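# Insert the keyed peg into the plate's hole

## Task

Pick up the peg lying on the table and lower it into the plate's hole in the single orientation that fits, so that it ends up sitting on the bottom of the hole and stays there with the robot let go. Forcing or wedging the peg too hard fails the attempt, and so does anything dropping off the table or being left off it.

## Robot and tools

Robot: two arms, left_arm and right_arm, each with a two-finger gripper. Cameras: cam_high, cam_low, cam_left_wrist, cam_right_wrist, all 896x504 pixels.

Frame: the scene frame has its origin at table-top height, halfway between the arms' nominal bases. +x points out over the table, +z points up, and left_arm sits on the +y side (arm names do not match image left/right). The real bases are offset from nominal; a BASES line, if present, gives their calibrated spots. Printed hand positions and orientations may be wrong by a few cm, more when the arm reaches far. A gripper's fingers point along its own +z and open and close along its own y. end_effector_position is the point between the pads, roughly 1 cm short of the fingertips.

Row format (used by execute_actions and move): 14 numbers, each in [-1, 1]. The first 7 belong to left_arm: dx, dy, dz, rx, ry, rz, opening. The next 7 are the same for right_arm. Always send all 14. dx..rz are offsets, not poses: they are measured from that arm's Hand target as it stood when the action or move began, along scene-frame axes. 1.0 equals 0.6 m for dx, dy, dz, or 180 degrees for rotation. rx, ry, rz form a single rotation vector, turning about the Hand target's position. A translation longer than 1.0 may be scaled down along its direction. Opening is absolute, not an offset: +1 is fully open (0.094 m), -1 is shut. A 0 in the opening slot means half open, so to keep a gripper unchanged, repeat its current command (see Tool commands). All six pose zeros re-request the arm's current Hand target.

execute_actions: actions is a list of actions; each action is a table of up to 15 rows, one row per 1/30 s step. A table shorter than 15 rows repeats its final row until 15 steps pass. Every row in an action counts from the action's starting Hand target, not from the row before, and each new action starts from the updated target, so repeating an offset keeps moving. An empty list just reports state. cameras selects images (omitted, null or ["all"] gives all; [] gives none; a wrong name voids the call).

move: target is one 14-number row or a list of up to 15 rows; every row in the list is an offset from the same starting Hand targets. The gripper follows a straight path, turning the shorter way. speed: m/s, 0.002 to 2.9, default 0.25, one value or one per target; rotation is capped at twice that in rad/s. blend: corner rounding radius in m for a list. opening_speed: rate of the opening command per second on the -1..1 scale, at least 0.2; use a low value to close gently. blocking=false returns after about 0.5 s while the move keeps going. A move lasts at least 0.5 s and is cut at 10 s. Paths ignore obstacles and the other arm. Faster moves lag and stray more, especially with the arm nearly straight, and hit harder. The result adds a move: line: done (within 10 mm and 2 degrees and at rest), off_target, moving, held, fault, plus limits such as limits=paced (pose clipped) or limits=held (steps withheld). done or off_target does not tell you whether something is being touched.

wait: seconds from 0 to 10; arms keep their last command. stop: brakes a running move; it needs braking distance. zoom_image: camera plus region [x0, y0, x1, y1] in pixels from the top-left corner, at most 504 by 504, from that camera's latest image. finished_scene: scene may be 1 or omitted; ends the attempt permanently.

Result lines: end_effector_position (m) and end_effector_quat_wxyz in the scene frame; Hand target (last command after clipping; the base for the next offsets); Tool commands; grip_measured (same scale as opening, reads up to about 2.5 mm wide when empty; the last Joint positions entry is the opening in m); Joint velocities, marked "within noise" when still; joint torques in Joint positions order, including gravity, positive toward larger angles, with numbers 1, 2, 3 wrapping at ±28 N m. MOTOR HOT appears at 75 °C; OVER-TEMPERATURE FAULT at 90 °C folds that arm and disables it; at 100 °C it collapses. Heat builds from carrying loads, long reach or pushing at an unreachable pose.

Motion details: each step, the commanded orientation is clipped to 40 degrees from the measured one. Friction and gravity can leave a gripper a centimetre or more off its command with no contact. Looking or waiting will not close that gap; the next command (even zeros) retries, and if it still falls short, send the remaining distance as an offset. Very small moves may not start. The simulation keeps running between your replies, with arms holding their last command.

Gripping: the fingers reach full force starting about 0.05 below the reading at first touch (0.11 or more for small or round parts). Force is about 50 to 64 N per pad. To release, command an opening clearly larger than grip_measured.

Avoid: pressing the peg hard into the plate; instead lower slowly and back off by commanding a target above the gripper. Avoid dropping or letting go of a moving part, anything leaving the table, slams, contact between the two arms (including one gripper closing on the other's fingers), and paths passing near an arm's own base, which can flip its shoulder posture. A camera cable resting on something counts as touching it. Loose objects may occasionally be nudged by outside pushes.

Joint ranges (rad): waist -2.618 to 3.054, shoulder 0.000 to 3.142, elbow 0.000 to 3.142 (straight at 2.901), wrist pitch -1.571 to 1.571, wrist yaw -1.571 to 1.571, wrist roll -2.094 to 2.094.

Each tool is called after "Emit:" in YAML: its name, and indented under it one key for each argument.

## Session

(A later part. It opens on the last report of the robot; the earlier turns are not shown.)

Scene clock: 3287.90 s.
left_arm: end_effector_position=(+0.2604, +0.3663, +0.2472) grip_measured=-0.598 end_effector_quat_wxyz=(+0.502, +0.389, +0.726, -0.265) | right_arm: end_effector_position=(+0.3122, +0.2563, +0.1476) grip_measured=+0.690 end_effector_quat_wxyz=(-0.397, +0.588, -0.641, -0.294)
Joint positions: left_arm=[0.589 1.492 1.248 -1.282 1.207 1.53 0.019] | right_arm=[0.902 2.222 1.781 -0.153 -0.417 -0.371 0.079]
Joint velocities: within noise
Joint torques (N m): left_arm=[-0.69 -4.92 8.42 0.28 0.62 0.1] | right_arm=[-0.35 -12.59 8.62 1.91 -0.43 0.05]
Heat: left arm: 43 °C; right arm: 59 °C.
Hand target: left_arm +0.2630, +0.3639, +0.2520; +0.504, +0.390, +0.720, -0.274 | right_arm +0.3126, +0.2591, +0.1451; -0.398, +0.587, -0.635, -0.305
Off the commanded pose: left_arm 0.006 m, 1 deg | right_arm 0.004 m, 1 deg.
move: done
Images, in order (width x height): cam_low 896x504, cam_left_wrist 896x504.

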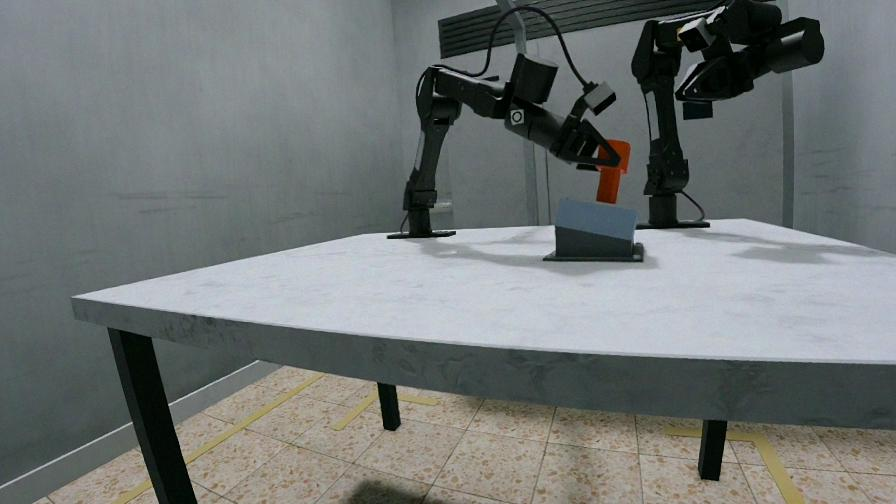

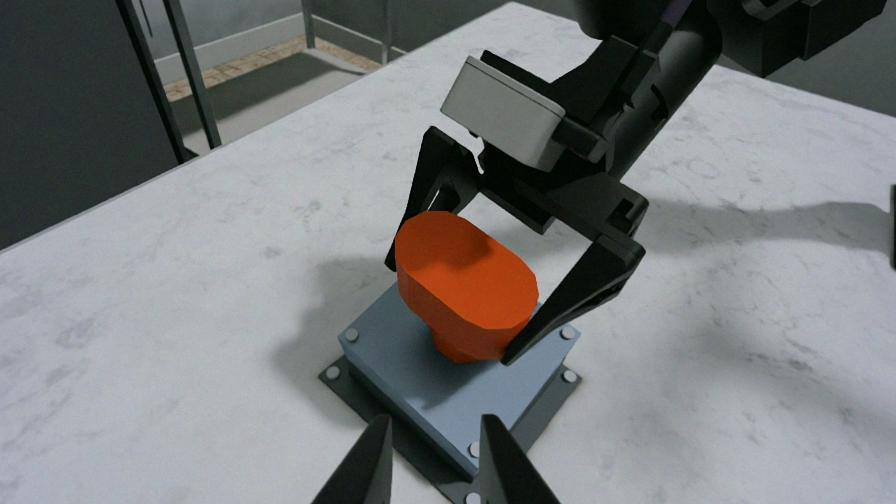

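Emit:
move:
  target: [0, 0, 0, 0, 0, 0, -0.6, -0.003, -0.0125, 0.0, -0.002, 0.001, 0, 0.45]
  speed: 0.05
  cameras: ["cam_left_wrist", "cam_low"]

Emit:
zoom_image:
  camera: "cam_left_wrist"
  region: [425, 310, 495, 370]

Emit:
zoom_image:
  camera: "cam_low"
  region: [580, 155, 640, 215]

Scene clock: 3313.37 s.
left_arm: end_effector_position=(+0.2604, +0.3663, +0.2472) grip_measured=-0.598 end_effector_quat_wxyz=(+0.502, +0.389, +0.726, -0.265) | right_arm: end_effector_position=(+0.3122, +0.2531, +0.1402) grip_measured=+0.690 end_effector_quat_wxyz=(-0.393, +0.588, -0.642, -0.296)
Joint positions: left_arm=[0.589 1.492 1.248 -1.282 1.207 1.53 0.019] | right_arm=[0.896 2.222 1.755 -0.135 -0.426 -0.372 0.079]
Joint velocities: within noise
Joint torques (N m): left_arm=[-0.68 -4.94 8.42 0.27 0.61 0.1] | right_arm=[-0.49 -14.74 7.65 1.71 -0.36 0]
Heat: left arm: 43 °C; right arm: 60 °C.
Hand target: left_arm +0.2630, +0.3639, +0.2520; +0.504, +0.390, +0.720, -0.274 | right_arm +0.3110, +0.2515, +0.1451; +0.396, -0.588, +0.637, +0.304
Off the commanded pose: left_arm 0.006 m, 1 deg | right_arm 0.005 m, 1 deg.
move: done
Images, in order (width x height): cam_low 896x504, cam_left_wrist 896x504.

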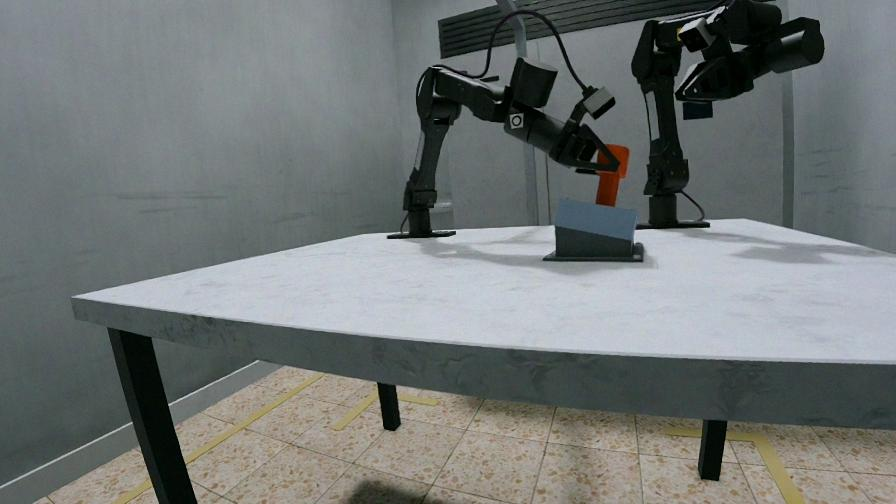

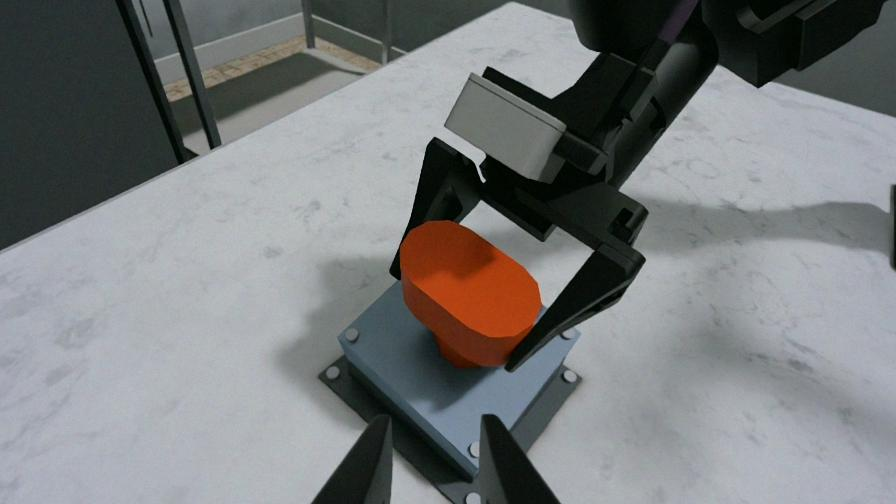

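Scaled by 7.200 from the camera's 896x504 image, which has a finer 1280x720 frame.

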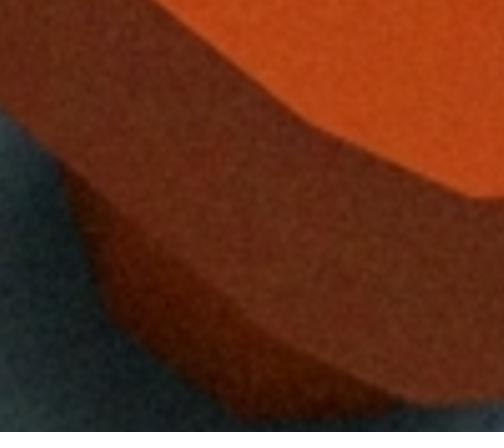

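Scaled by 8.400 from the camera's 896x504 image, which has a finer 1280x720 frame.

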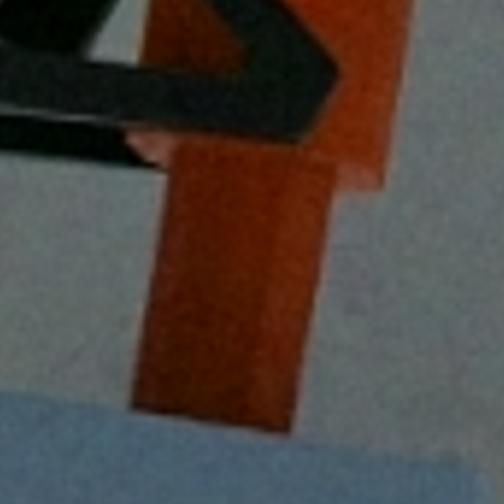

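Emit:
execute_actions:
  actions: []
  cameras: ["cam_right_wrist", "cam_low", "cam_left_wrist"]

Emit:
zoom_image:
  camera: "cam_right_wrist"
  region: [240, 240, 680, 400]

Emit:
zoom_image:
  camera: "cam_low"
  region: [550, 130, 650, 230]

Emit:
zoom_image:
  camera: "cam_left_wrist"
  region: [390, 280, 510, 380]

Scene clock: 3358.53 s.
left_arm: end_effector_position=(+0.2604, +0.3663, +0.2472) grip_measured=-0.598 end_effector_quat_wxyz=(+0.502, +0.389, +0.726, -0.265) | right_arm: end_effector_position=(+0.3122, +0.2531, +0.1403) grip_measured=+0.690 end_effector_quat_wxyz=(-0.393, +0.588, -0.642, -0.296)
Joint positions: left_arm=[0.589 1.492 1.248 -1.282 1.207 1.53 0.019] | right_arm=[0.896 2.222 1.755 -0.135 -0.426 -0.372 0.079]
Joint velocities: within noise
Joint torques (N m): left_arm=[-0.69 -4.93 8.42 0.27 0.61 0.1] | right_arm=[-0.46 -14.75 7.68 1.72 -0.39 0]
Heat: left arm: 43 °C; right arm: 64 °C.
Hand target: left_arm +0.2630, +0.3640, +0.2520; +0.504, +0.390, +0.720, -0.274 | right_arm +0.3110, +0.2515, +0.1451; +0.396, -0.588, +0.637, +0.304
Tool commands: left_gripper/opening=-0.6 right_gripper/opening=+0.45
Off the commanded pose: left_arm 0.006 m, 1 deg | right_arm 0.005 m, 1 deg.
Images, in order (width x height): cam_low 896x504, cam_left_wrist 896x504, cam_right_wrist 896x504.

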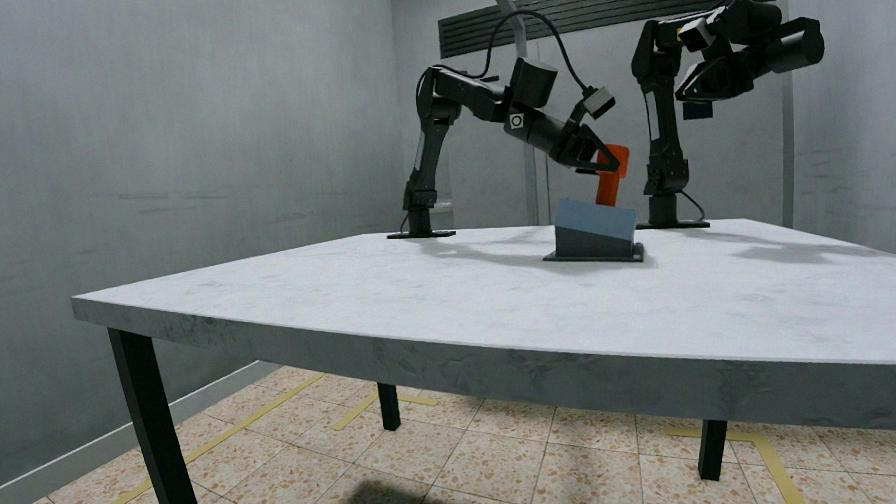

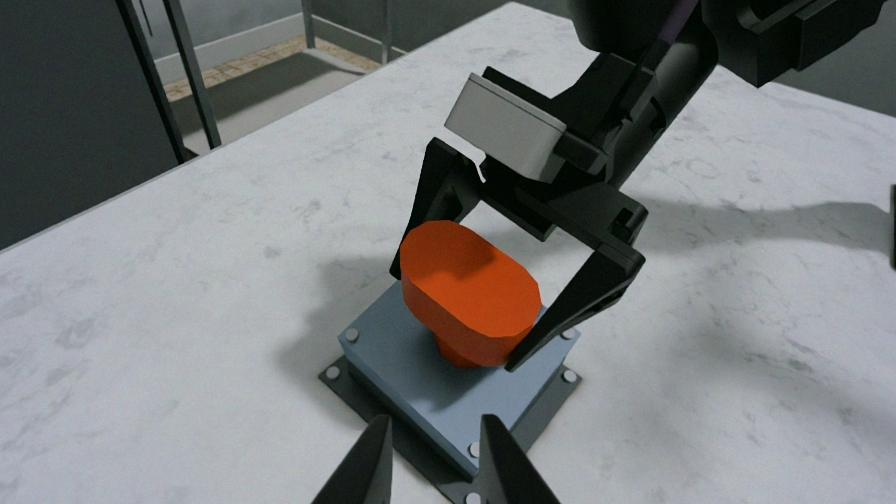

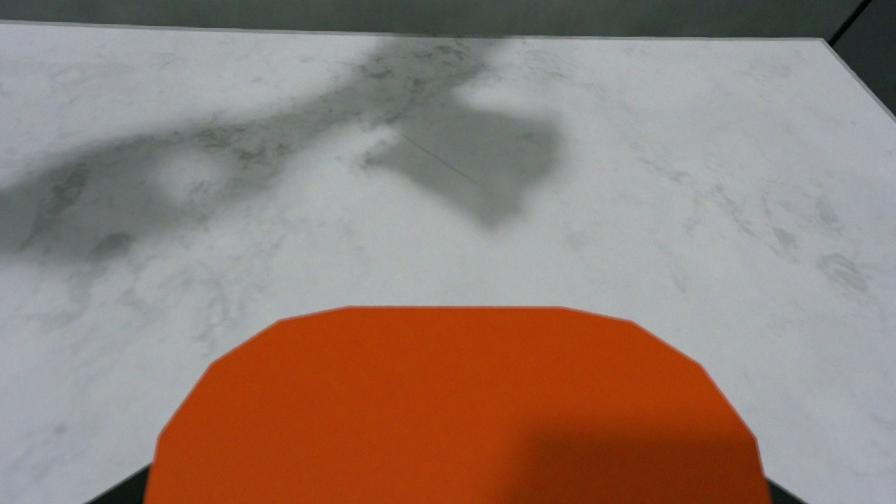

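Scaled by 1.145 from the camera's 896x504 image, which has a finer 1280x720 frame.

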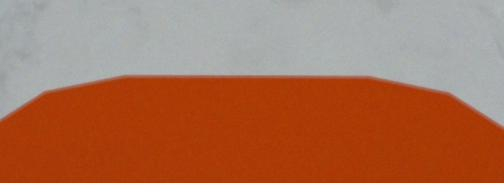

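Scaled by 5.040 from the camera's 896x504 image, which has a finer 1280x720 frame.

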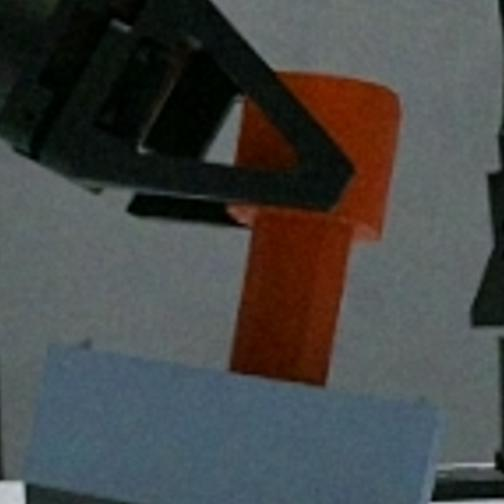

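Scaled by 4.200 from the camera's 896x504 image, which has a finer 1280x720 frame.

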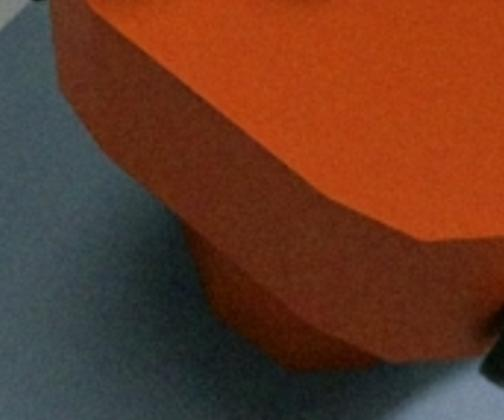

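Emit:
move:
  target: [0, 0, 0, 0, 0, 0, -0.6, 0.0042, -0.0083, 0.0125, 0, 0, 0, 0.45]
  speed: 0.05
  cameras: ["cam_left_wrist", "cam_low"]

Emit:
zoom_image:
  camera: "cam_left_wrist"
  region: [425, 310, 495, 370]

Emit:
zoom_image:
  camera: "cam_low"
  region: [580, 155, 640, 215]

Scene clock: 3394.63 s.
left_arm: end_effector_position=(+0.2604, +0.3663, +0.2472) grip_measured=-0.598 end_effector_quat_wxyz=(+0.502, +0.389, +0.726, -0.265) | right_arm: end_effector_position=(+0.3132, +0.2519, +0.1408) grip_measured=+0.690 end_effector_quat_wxyz=(-0.392, +0.587, -0.641, -0.300)
Joint positions: left_arm=[0.589 1.492 1.248 -1.282 1.207 1.53 0.019] | right_arm=[0.89 2.222 1.755 -0.135 -0.439 -0.372 0.079]
Joint velocities: within noise
Joint torques (N m): left_arm=[-0.7 -4.92 8.42 0.28 0.62 0.1] | right_arm=[-0.84 -16.1 8.25 1.45 -0.34 -0.06]
Heat: left arm: 43 °C; right arm: 66 °C.
Hand target: left_arm +0.2630, +0.3640, +0.2520; +0.504, +0.390, +0.720, -0.274 | right_arm +0.3135, +0.2465, +0.1526; +0.396, -0.588, +0.637, +0.304
Off the commanded pose: left_arm 0.006 m, 1 deg | right_arm 0.013 m, 1 deg.
move: off_target (right_arm)
Images, in order (width x height): cam_low 896x504, cam_left_wrist 896x504.

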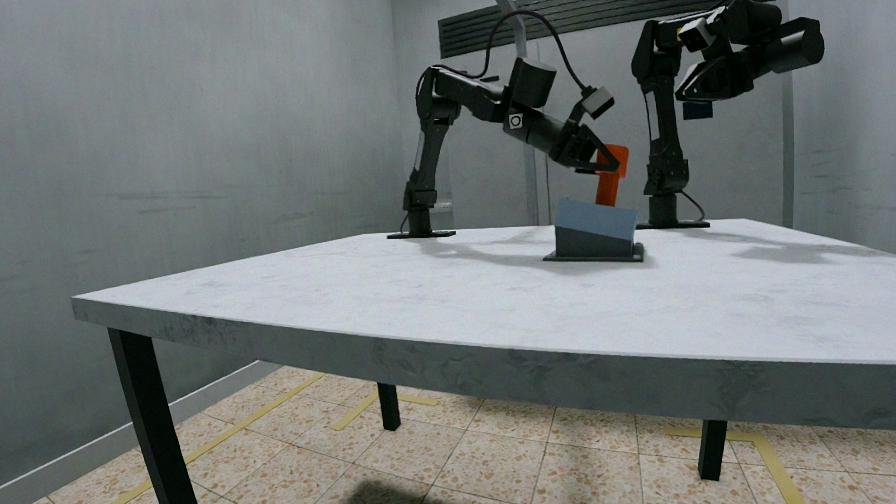

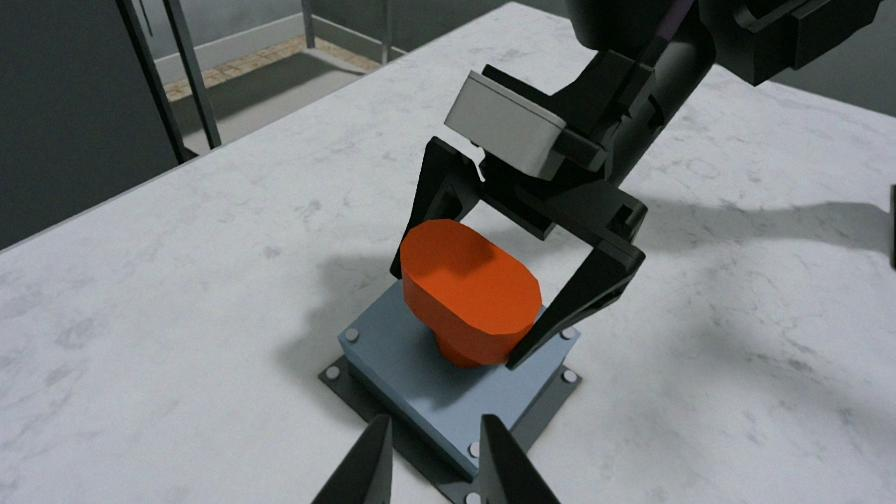

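Scaled by 7.200 from the camera's 896x504 image, which has a finer 1280x720 frame.

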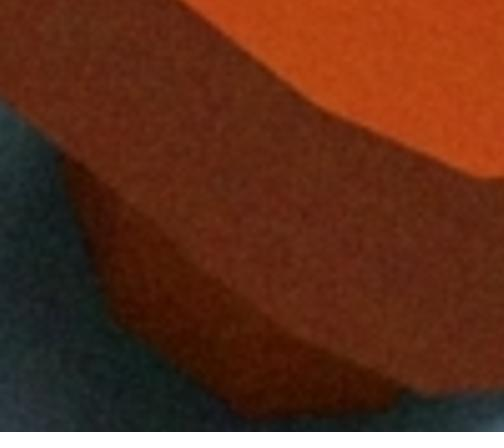

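Scaled by 8.400 from the camera's 896x504 image, which has a finer 1280x720 frame.

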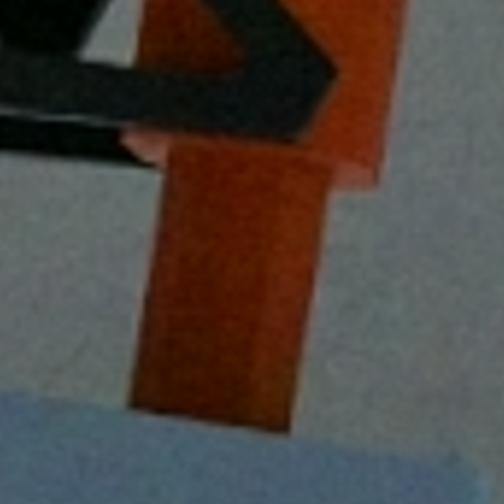

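Emit:
move:
  target:
    - [0, 0, 0, 0, 0, 0, -0.6, 0.0025, 0.0258, 0.054, 0, 0, 0, 0.45]
    - [0, 0, 0, 0, 0, 0, -0.6, 0.0027, 0.0175, -0.008, 0, 0, 0, 0.45]
  speed: [0.06, 0.04]
  cameras: ["cam_left_wrist", "cam_low"]

Emit:
zoom_image:
  camera: "cam_left_wrist"
  region: [425, 310, 495, 370]

Emit:
zoom_image:
  camera: "cam_low"
  region: [580, 155, 640, 215]

Scene clock: 3437.27 s.
left_arm: end_effector_position=(+0.2604, +0.3663, +0.2472) grip_measured=-0.598 end_effector_quat_wxyz=(+0.502, +0.389, +0.726, -0.265) | right_arm: end_effector_position=(+0.3129, +0.2507, +0.1460) grip_measured=+0.690 end_effector_quat_wxyz=(-0.382, +0.588, -0.648, -0.297)
Joint positions: left_arm=[0.589 1.492 1.248 -1.282 1.207 1.53 0.019] | right_arm=[0.89 2.222 1.796 -0.201 -0.435 -0.372 0.079]
Joint velocities: within noise
Joint torques (N m): left_arm=[-0.66 -4.93 8.42 0.29 0.61 0.1] | right_arm=[0.08 -12.64 8.7 2.12 -0.29 0]
Heat: left arm: 43 °C; right arm: 69 °C.
Hand target: left_arm +0.2630, +0.3640, +0.2520; +0.504, +0.390, +0.720, -0.274 | right_arm +0.3150, +0.2570, +0.1478; +0.396, -0.588, +0.637, +0.304
Off the commanded pose: left_arm 0.006 m, 1 deg | right_arm 0.007 m, 2 deg.
move: done
Images, in order (width x height): cam_low 896x504, cam_left_wrist 896x504.

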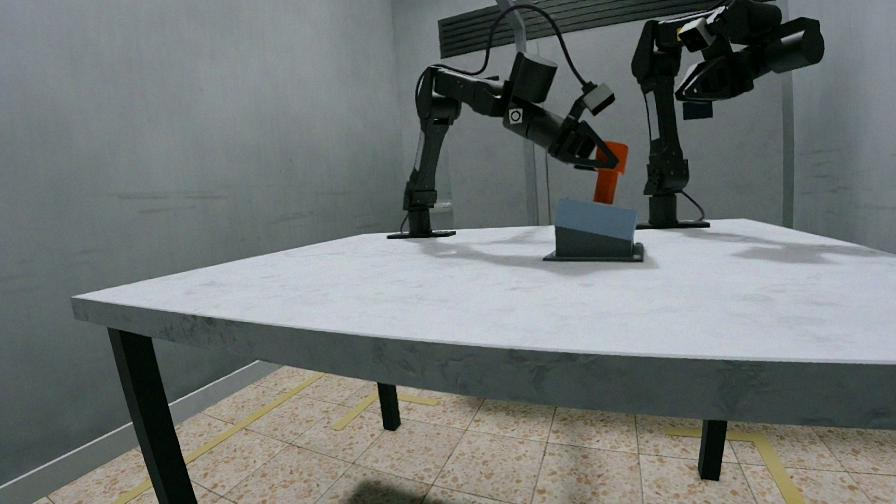

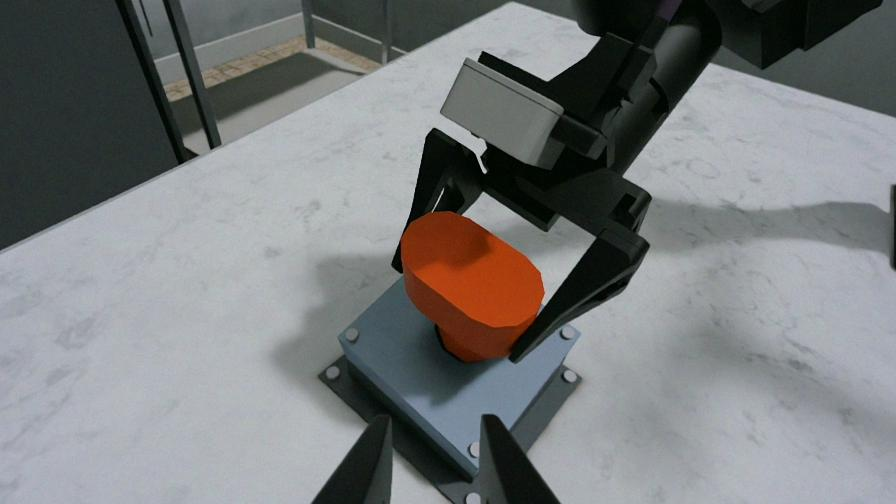

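Scaled by 7.200 from the camera's 896x504 image, which has a finer 1280x720 frame.

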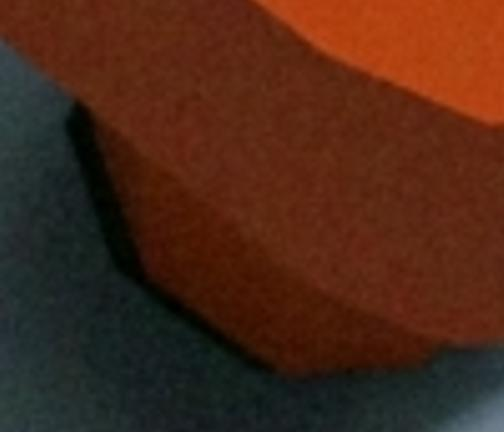

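Scaled by 8.400 from the camera's 896x504 image, which has a finer 1280x720 frame.

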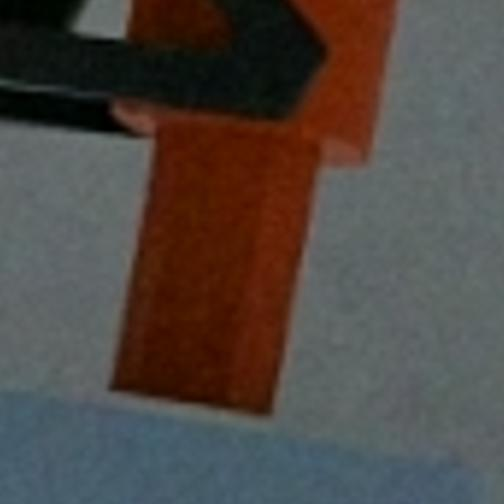

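Emit:
move:
  target: [0, 0, 0, 0, 0, 0, -0.6, 0.0075, -0.0022, 0.0, 0.002, -0.008, 0, 0.45]
  speed: 0.05
  cameras: ["cam_left_wrist", "cam_low"]

Emit:
zoom_image:
  camera: "cam_left_wrist"
  region: [425, 310, 495, 370]

Emit:
zoom_image:
  camera: "cam_low"
  region: [580, 155, 640, 215]

Scene clock: 3471.87 s.
left_arm: end_effector_position=(+0.2604, +0.3663, +0.2472) grip_measured=-0.598 end_effector_quat_wxyz=(+0.502, +0.389, +0.726, -0.265) | right_arm: end_effector_position=(+0.3139, +0.2519, +0.1466) grip_measured=+0.690 end_effector_quat_wxyz=(-0.389, +0.590, -0.642, -0.297)
Joint positions: left_arm=[0.589 1.492 1.248 -1.282 1.207 1.53 0.019] | right_arm=[0.89 2.222 1.788 -0.179 -0.435 -0.38 0.079]
Joint velocities: within noise
Joint torques (N m): left_arm=[-0.66 -4.94 8.43 0.27 0.61 0.09] | right_arm=[-0.42 -12.66 8.59 2.11 -0.24 -0.07]
Heat: left arm: 43 °C; right arm: 66 °C.
Hand target: left_arm +0.2630, +0.3640, +0.2520; +0.504, +0.390, +0.720, -0.274 | right_arm +0.3195, +0.2557, +0.1478; -0.405, +0.590, -0.631, -0.299
Off the commanded pose: left_arm 0.006 m, 1 deg | right_arm 0.007 m, 2 deg.
move: done
Images, in order (width x height): cam_low 896x504, cam_left_wrist 896x504.

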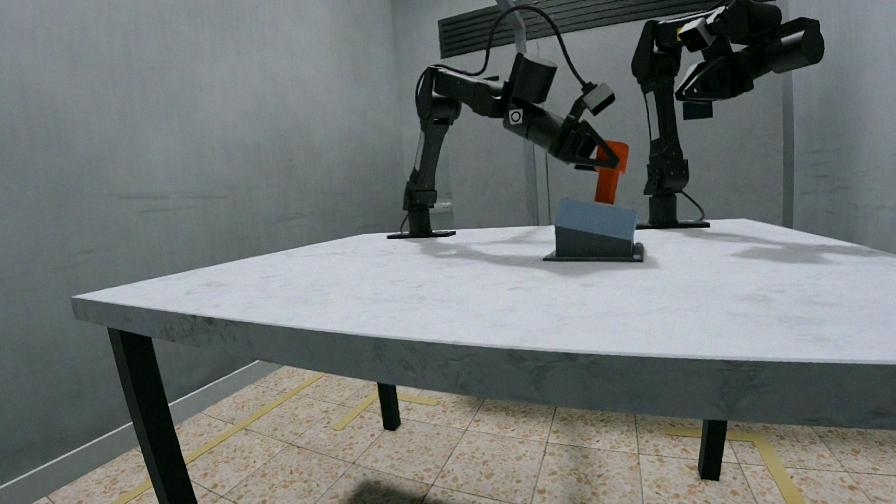

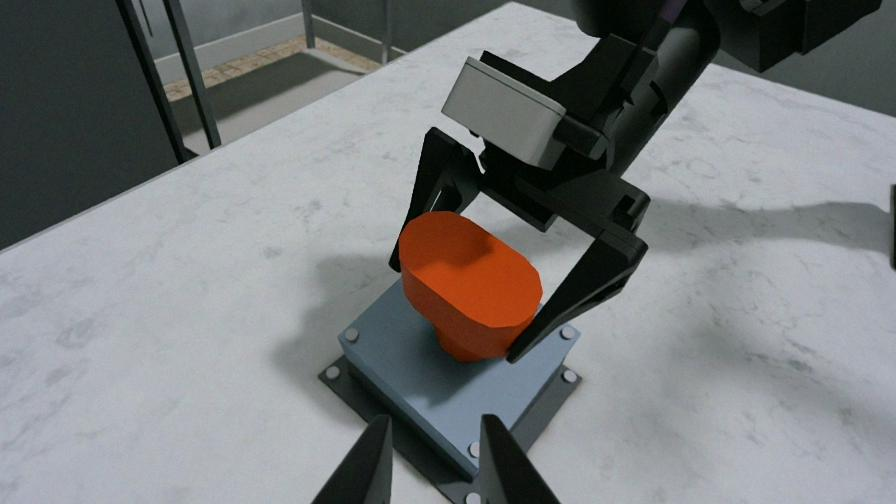

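Scaled by 7.200 from the camera's 896x504 image, which has a finer 1280x720 frame.

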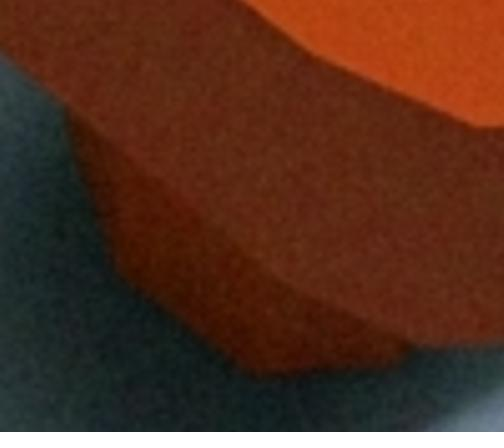

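Scaled by 8.400 from the camera's 896x504 image, which has a finer 1280x720 frame.

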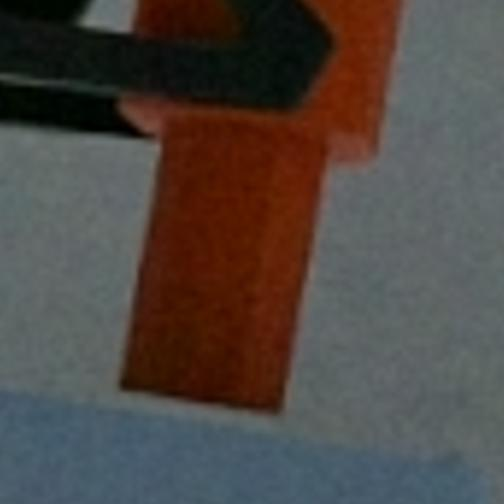

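Emit:
move:
  target: [0, 0, 0, 0, 0, 0, -0.6, 0.0067, -0.0075, 0.0, 0, 0, 0, 0.45]
  speed: 0.05
  cameras: ["cam_left_wrist", "cam_low"]

Emit:
zoom_image:
  camera: "cam_left_wrist"
  region: [425, 310, 495, 370]

Emit:
zoom_image:
  camera: "cam_low"
  region: [580, 155, 640, 215]

Scene clock: 3518.73 s.
left_arm: end_effector_position=(+0.2604, +0.3663, +0.2472) grip_measured=-0.598 end_effector_quat_wxyz=(+0.502, +0.389, +0.726, -0.265) | right_arm: end_effector_position=(+0.3201, +0.2480, +0.1468) grip_measured=+0.690 end_effector_quat_wxyz=(-0.392, +0.589, -0.643, -0.293)
Joint positions: left_arm=[0.589 1.492 1.248 -1.282 1.207 1.53 0.019] | right_arm=[0.879 2.222 1.788 -0.178 -0.435 -0.387 0.079]
Joint velocities: within noise
Joint torques (N m): left_arm=[-0.69 -4.94 8.39 0.29 0.61 0.1] | right_arm=[-0.35 -12.88 8.27 2.1 -0.36 -0.11]
Heat: left arm: 43 °C; right arm: 66 °C.
Hand target: left_arm +0.2630, +0.3640, +0.2520; +0.504, +0.390, +0.720, -0.274 | right_arm +0.3237, +0.2512, +0.1478; +0.405, -0.590, +0.631, +0.299
Off the commanded pose: left_arm 0.006 m, 1 deg | right_arm 0.005 m, 2 deg.
move: done
Images, in order (width x height): cam_low 896x504, cam_left_wrist 896x504.

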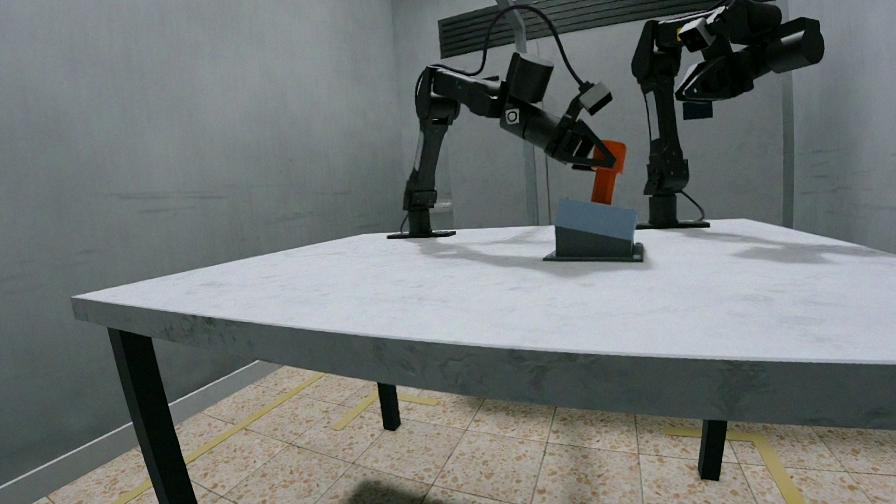

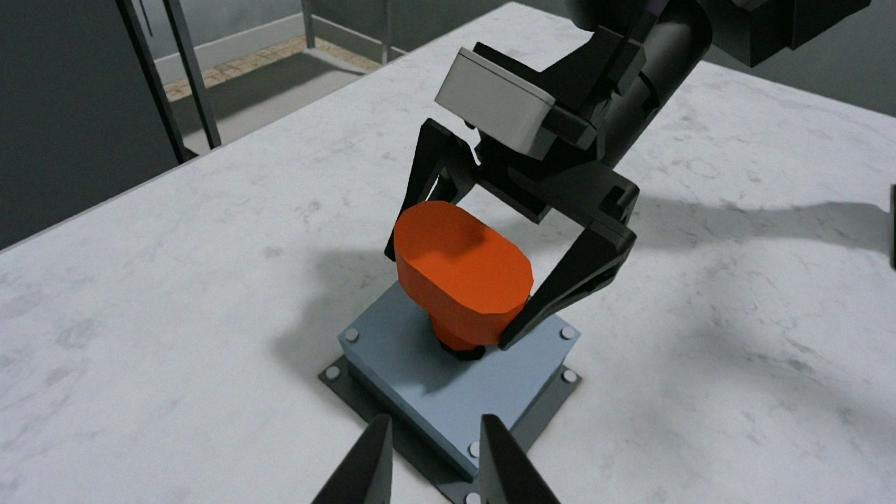

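Scaled by 7.200 from the camera's 896x504 image, which has a finer 1280x720 frame.

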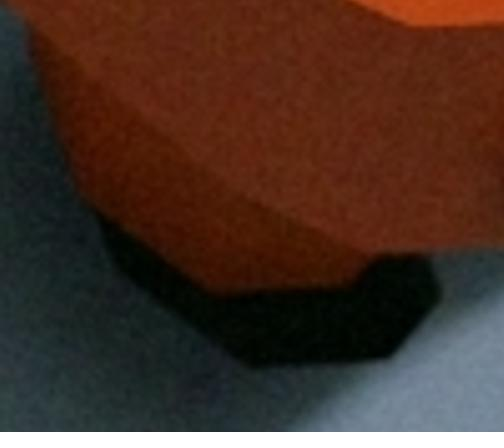

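Scaled by 8.400 from the camera's 896x504 image, which has a finer 1280x720 frame.

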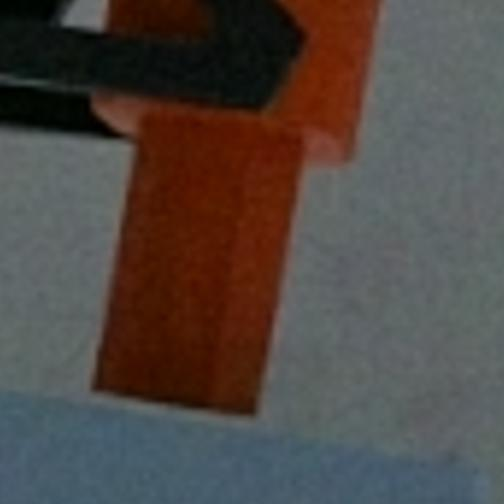

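Emit:
move:
  target: [0, 0, 0, 0, 0, 0, -0.6, -0.013, 0.0052, 0.0, 0, 0, 0, 0.45]
  speed: 0.05
  cameras: ["cam_left_wrist", "cam_low"]

Emit:
zoom_image:
  camera: "cam_left_wrist"
  region: [425, 310, 495, 370]

Emit:
zoom_image:
  camera: "cam_low"
  region: [580, 155, 640, 215]

Scene clock: 3545.17 s.
left_arm: end_effector_position=(+0.2604, +0.3663, +0.2471) grip_measured=-0.598 end_effector_quat_wxyz=(+0.502, +0.389, +0.726, -0.265) | right_arm: end_effector_position=(+0.3173, +0.2493, +0.1427) grip_measured=+0.690 end_effector_quat_wxyz=(-0.393, +0.590, -0.641, -0.294)
Joint positions: left_arm=[0.589 1.492 1.248 -1.282 1.207 1.53 0.019] | right_arm=[0.884 2.222 1.768 -0.154 -0.435 -0.388 0.079]
Joint velocities: within noise
Joint torques (N m): left_arm=[-0.69 -4.94 8.42 0.29 0.61 0.1] | right_arm=[0.5 -13.81 8.23 1.99 -0.2 0.01]
Heat: left arm: 43 °C; right arm: 66 °C.
Hand target: left_arm +0.2630, +0.3640, +0.2519; +0.504, +0.390, +0.720, -0.274 | right_arm +0.3157, +0.2544, +0.1479; -0.406, +0.590, -0.631, -0.299
Off the commanded pose: left_arm 0.006 m, 1 deg | right_arm 0.007 m, 2 deg.
move: done
Images, in order (width x height): cam_low 896x504, cam_left_wrist 896x504.

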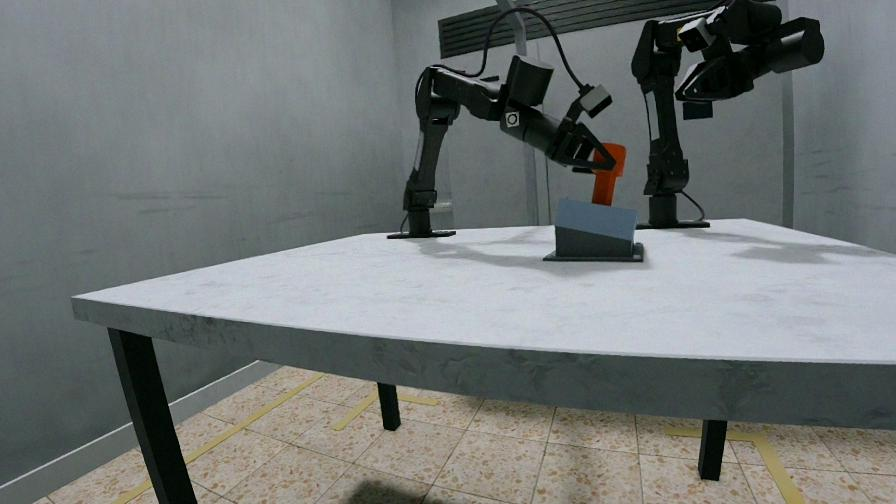

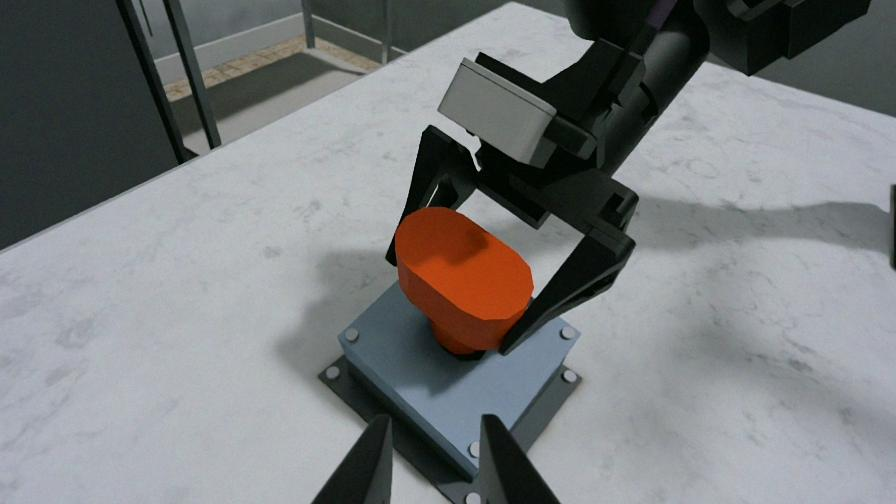

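Scaled by 7.200 from the camera's 896x504 image, which has a finer 1280x720 frame.

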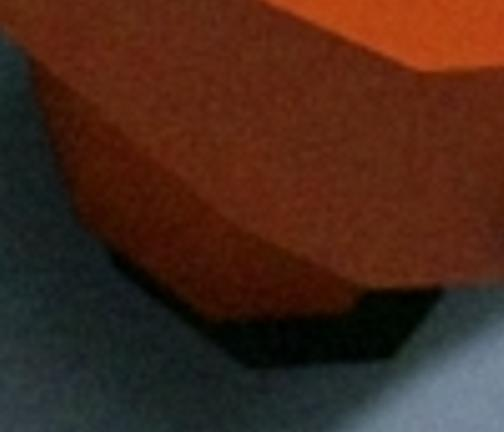

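Scaled by 8.400 from the camera's 896x504 image, which has a finer 1280x720 frame.

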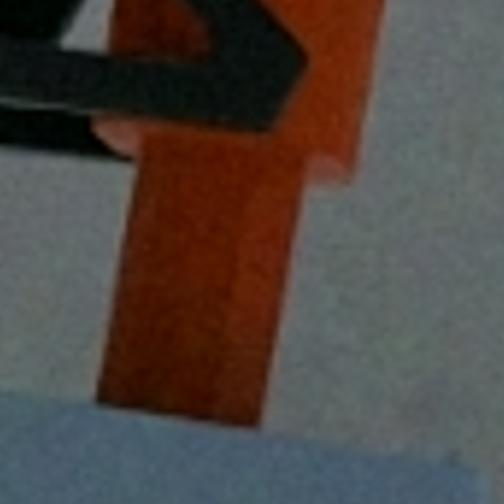

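Emit:
move:
  target: [0, 0, 0, 0, 0, 0, -0.6, -0.009, 0.0025, 0.006, 0, 0, 0, 0.45]
  speed: 0.05
  cameras: ["cam_left_wrist", "cam_low"]

Emit:
zoom_image:
  camera: "cam_left_wrist"
  region: [425, 310, 495, 370]

Emit:
zoom_image:
  camera: "cam_low"
  region: [580, 155, 640, 215]

Scene clock: 3681.83 s.
left_arm: end_effector_position=(+0.2604, +0.3663, +0.2471) grip_measured=-0.598 end_effector_quat_wxyz=(+0.502, +0.389, +0.726, -0.265) | right_arm: end_effector_position=(+0.3141, +0.2521, +0.1417) grip_measured=+0.690 end_effector_quat_wxyz=(-0.395, +0.592, -0.639, -0.292)
Joint positions: left_arm=[0.589 1.492 1.248 -1.282 1.207 1.53 0.019] | right_arm=[0.893 2.222 1.763 -0.146 -0.425 -0.388 0.079]
Joint velocities: within noise
Joint torques (N m): left_arm=[-0.68 -4.93 8.4 0.28 0.62 0.09] | right_arm=[0.59 -14.91 8.06 1.87 -0.22 0.08]
Heat: left arm: 43 °C; right arm: 70 °C.
Hand target: left_arm +0.2630, +0.3640, +0.2519; +0.504, +0.390, +0.720, -0.274 | right_arm +0.3103, +0.2559, +0.1515; -0.406, +0.590, -0.631, -0.299
Off the commanded pose: left_arm 0.006 m, 1 deg | right_arm 0.011 m, 2 deg.
move: off_target (right_arm)
Images, in order (width x height): cam_low 896x504, cam_left_wrist 896x504.

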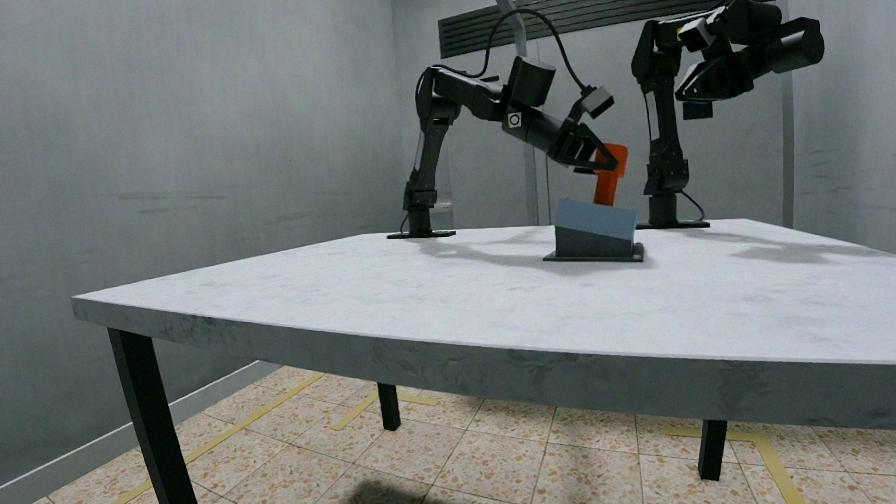

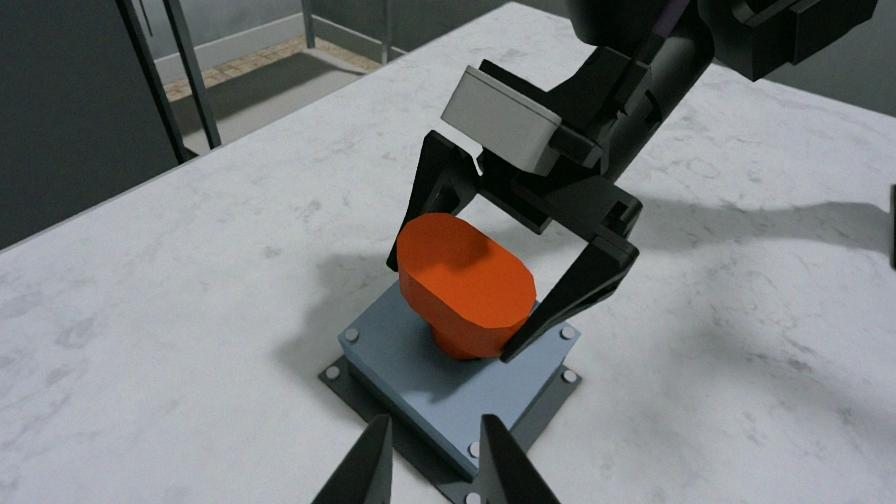

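Scaled by 7.200 from the camera's 896x504 image, which has a finer 1280x720 frame.

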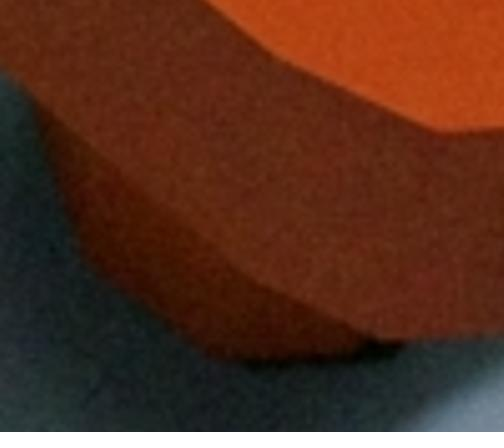

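Scaled by 8.400 from the camera's 896x504 image, which has a finer 1280x720 frame.

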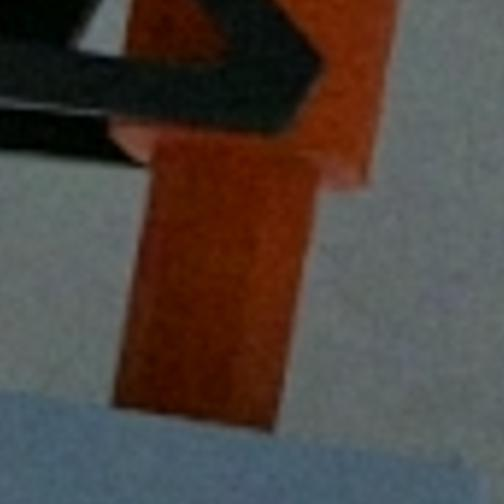

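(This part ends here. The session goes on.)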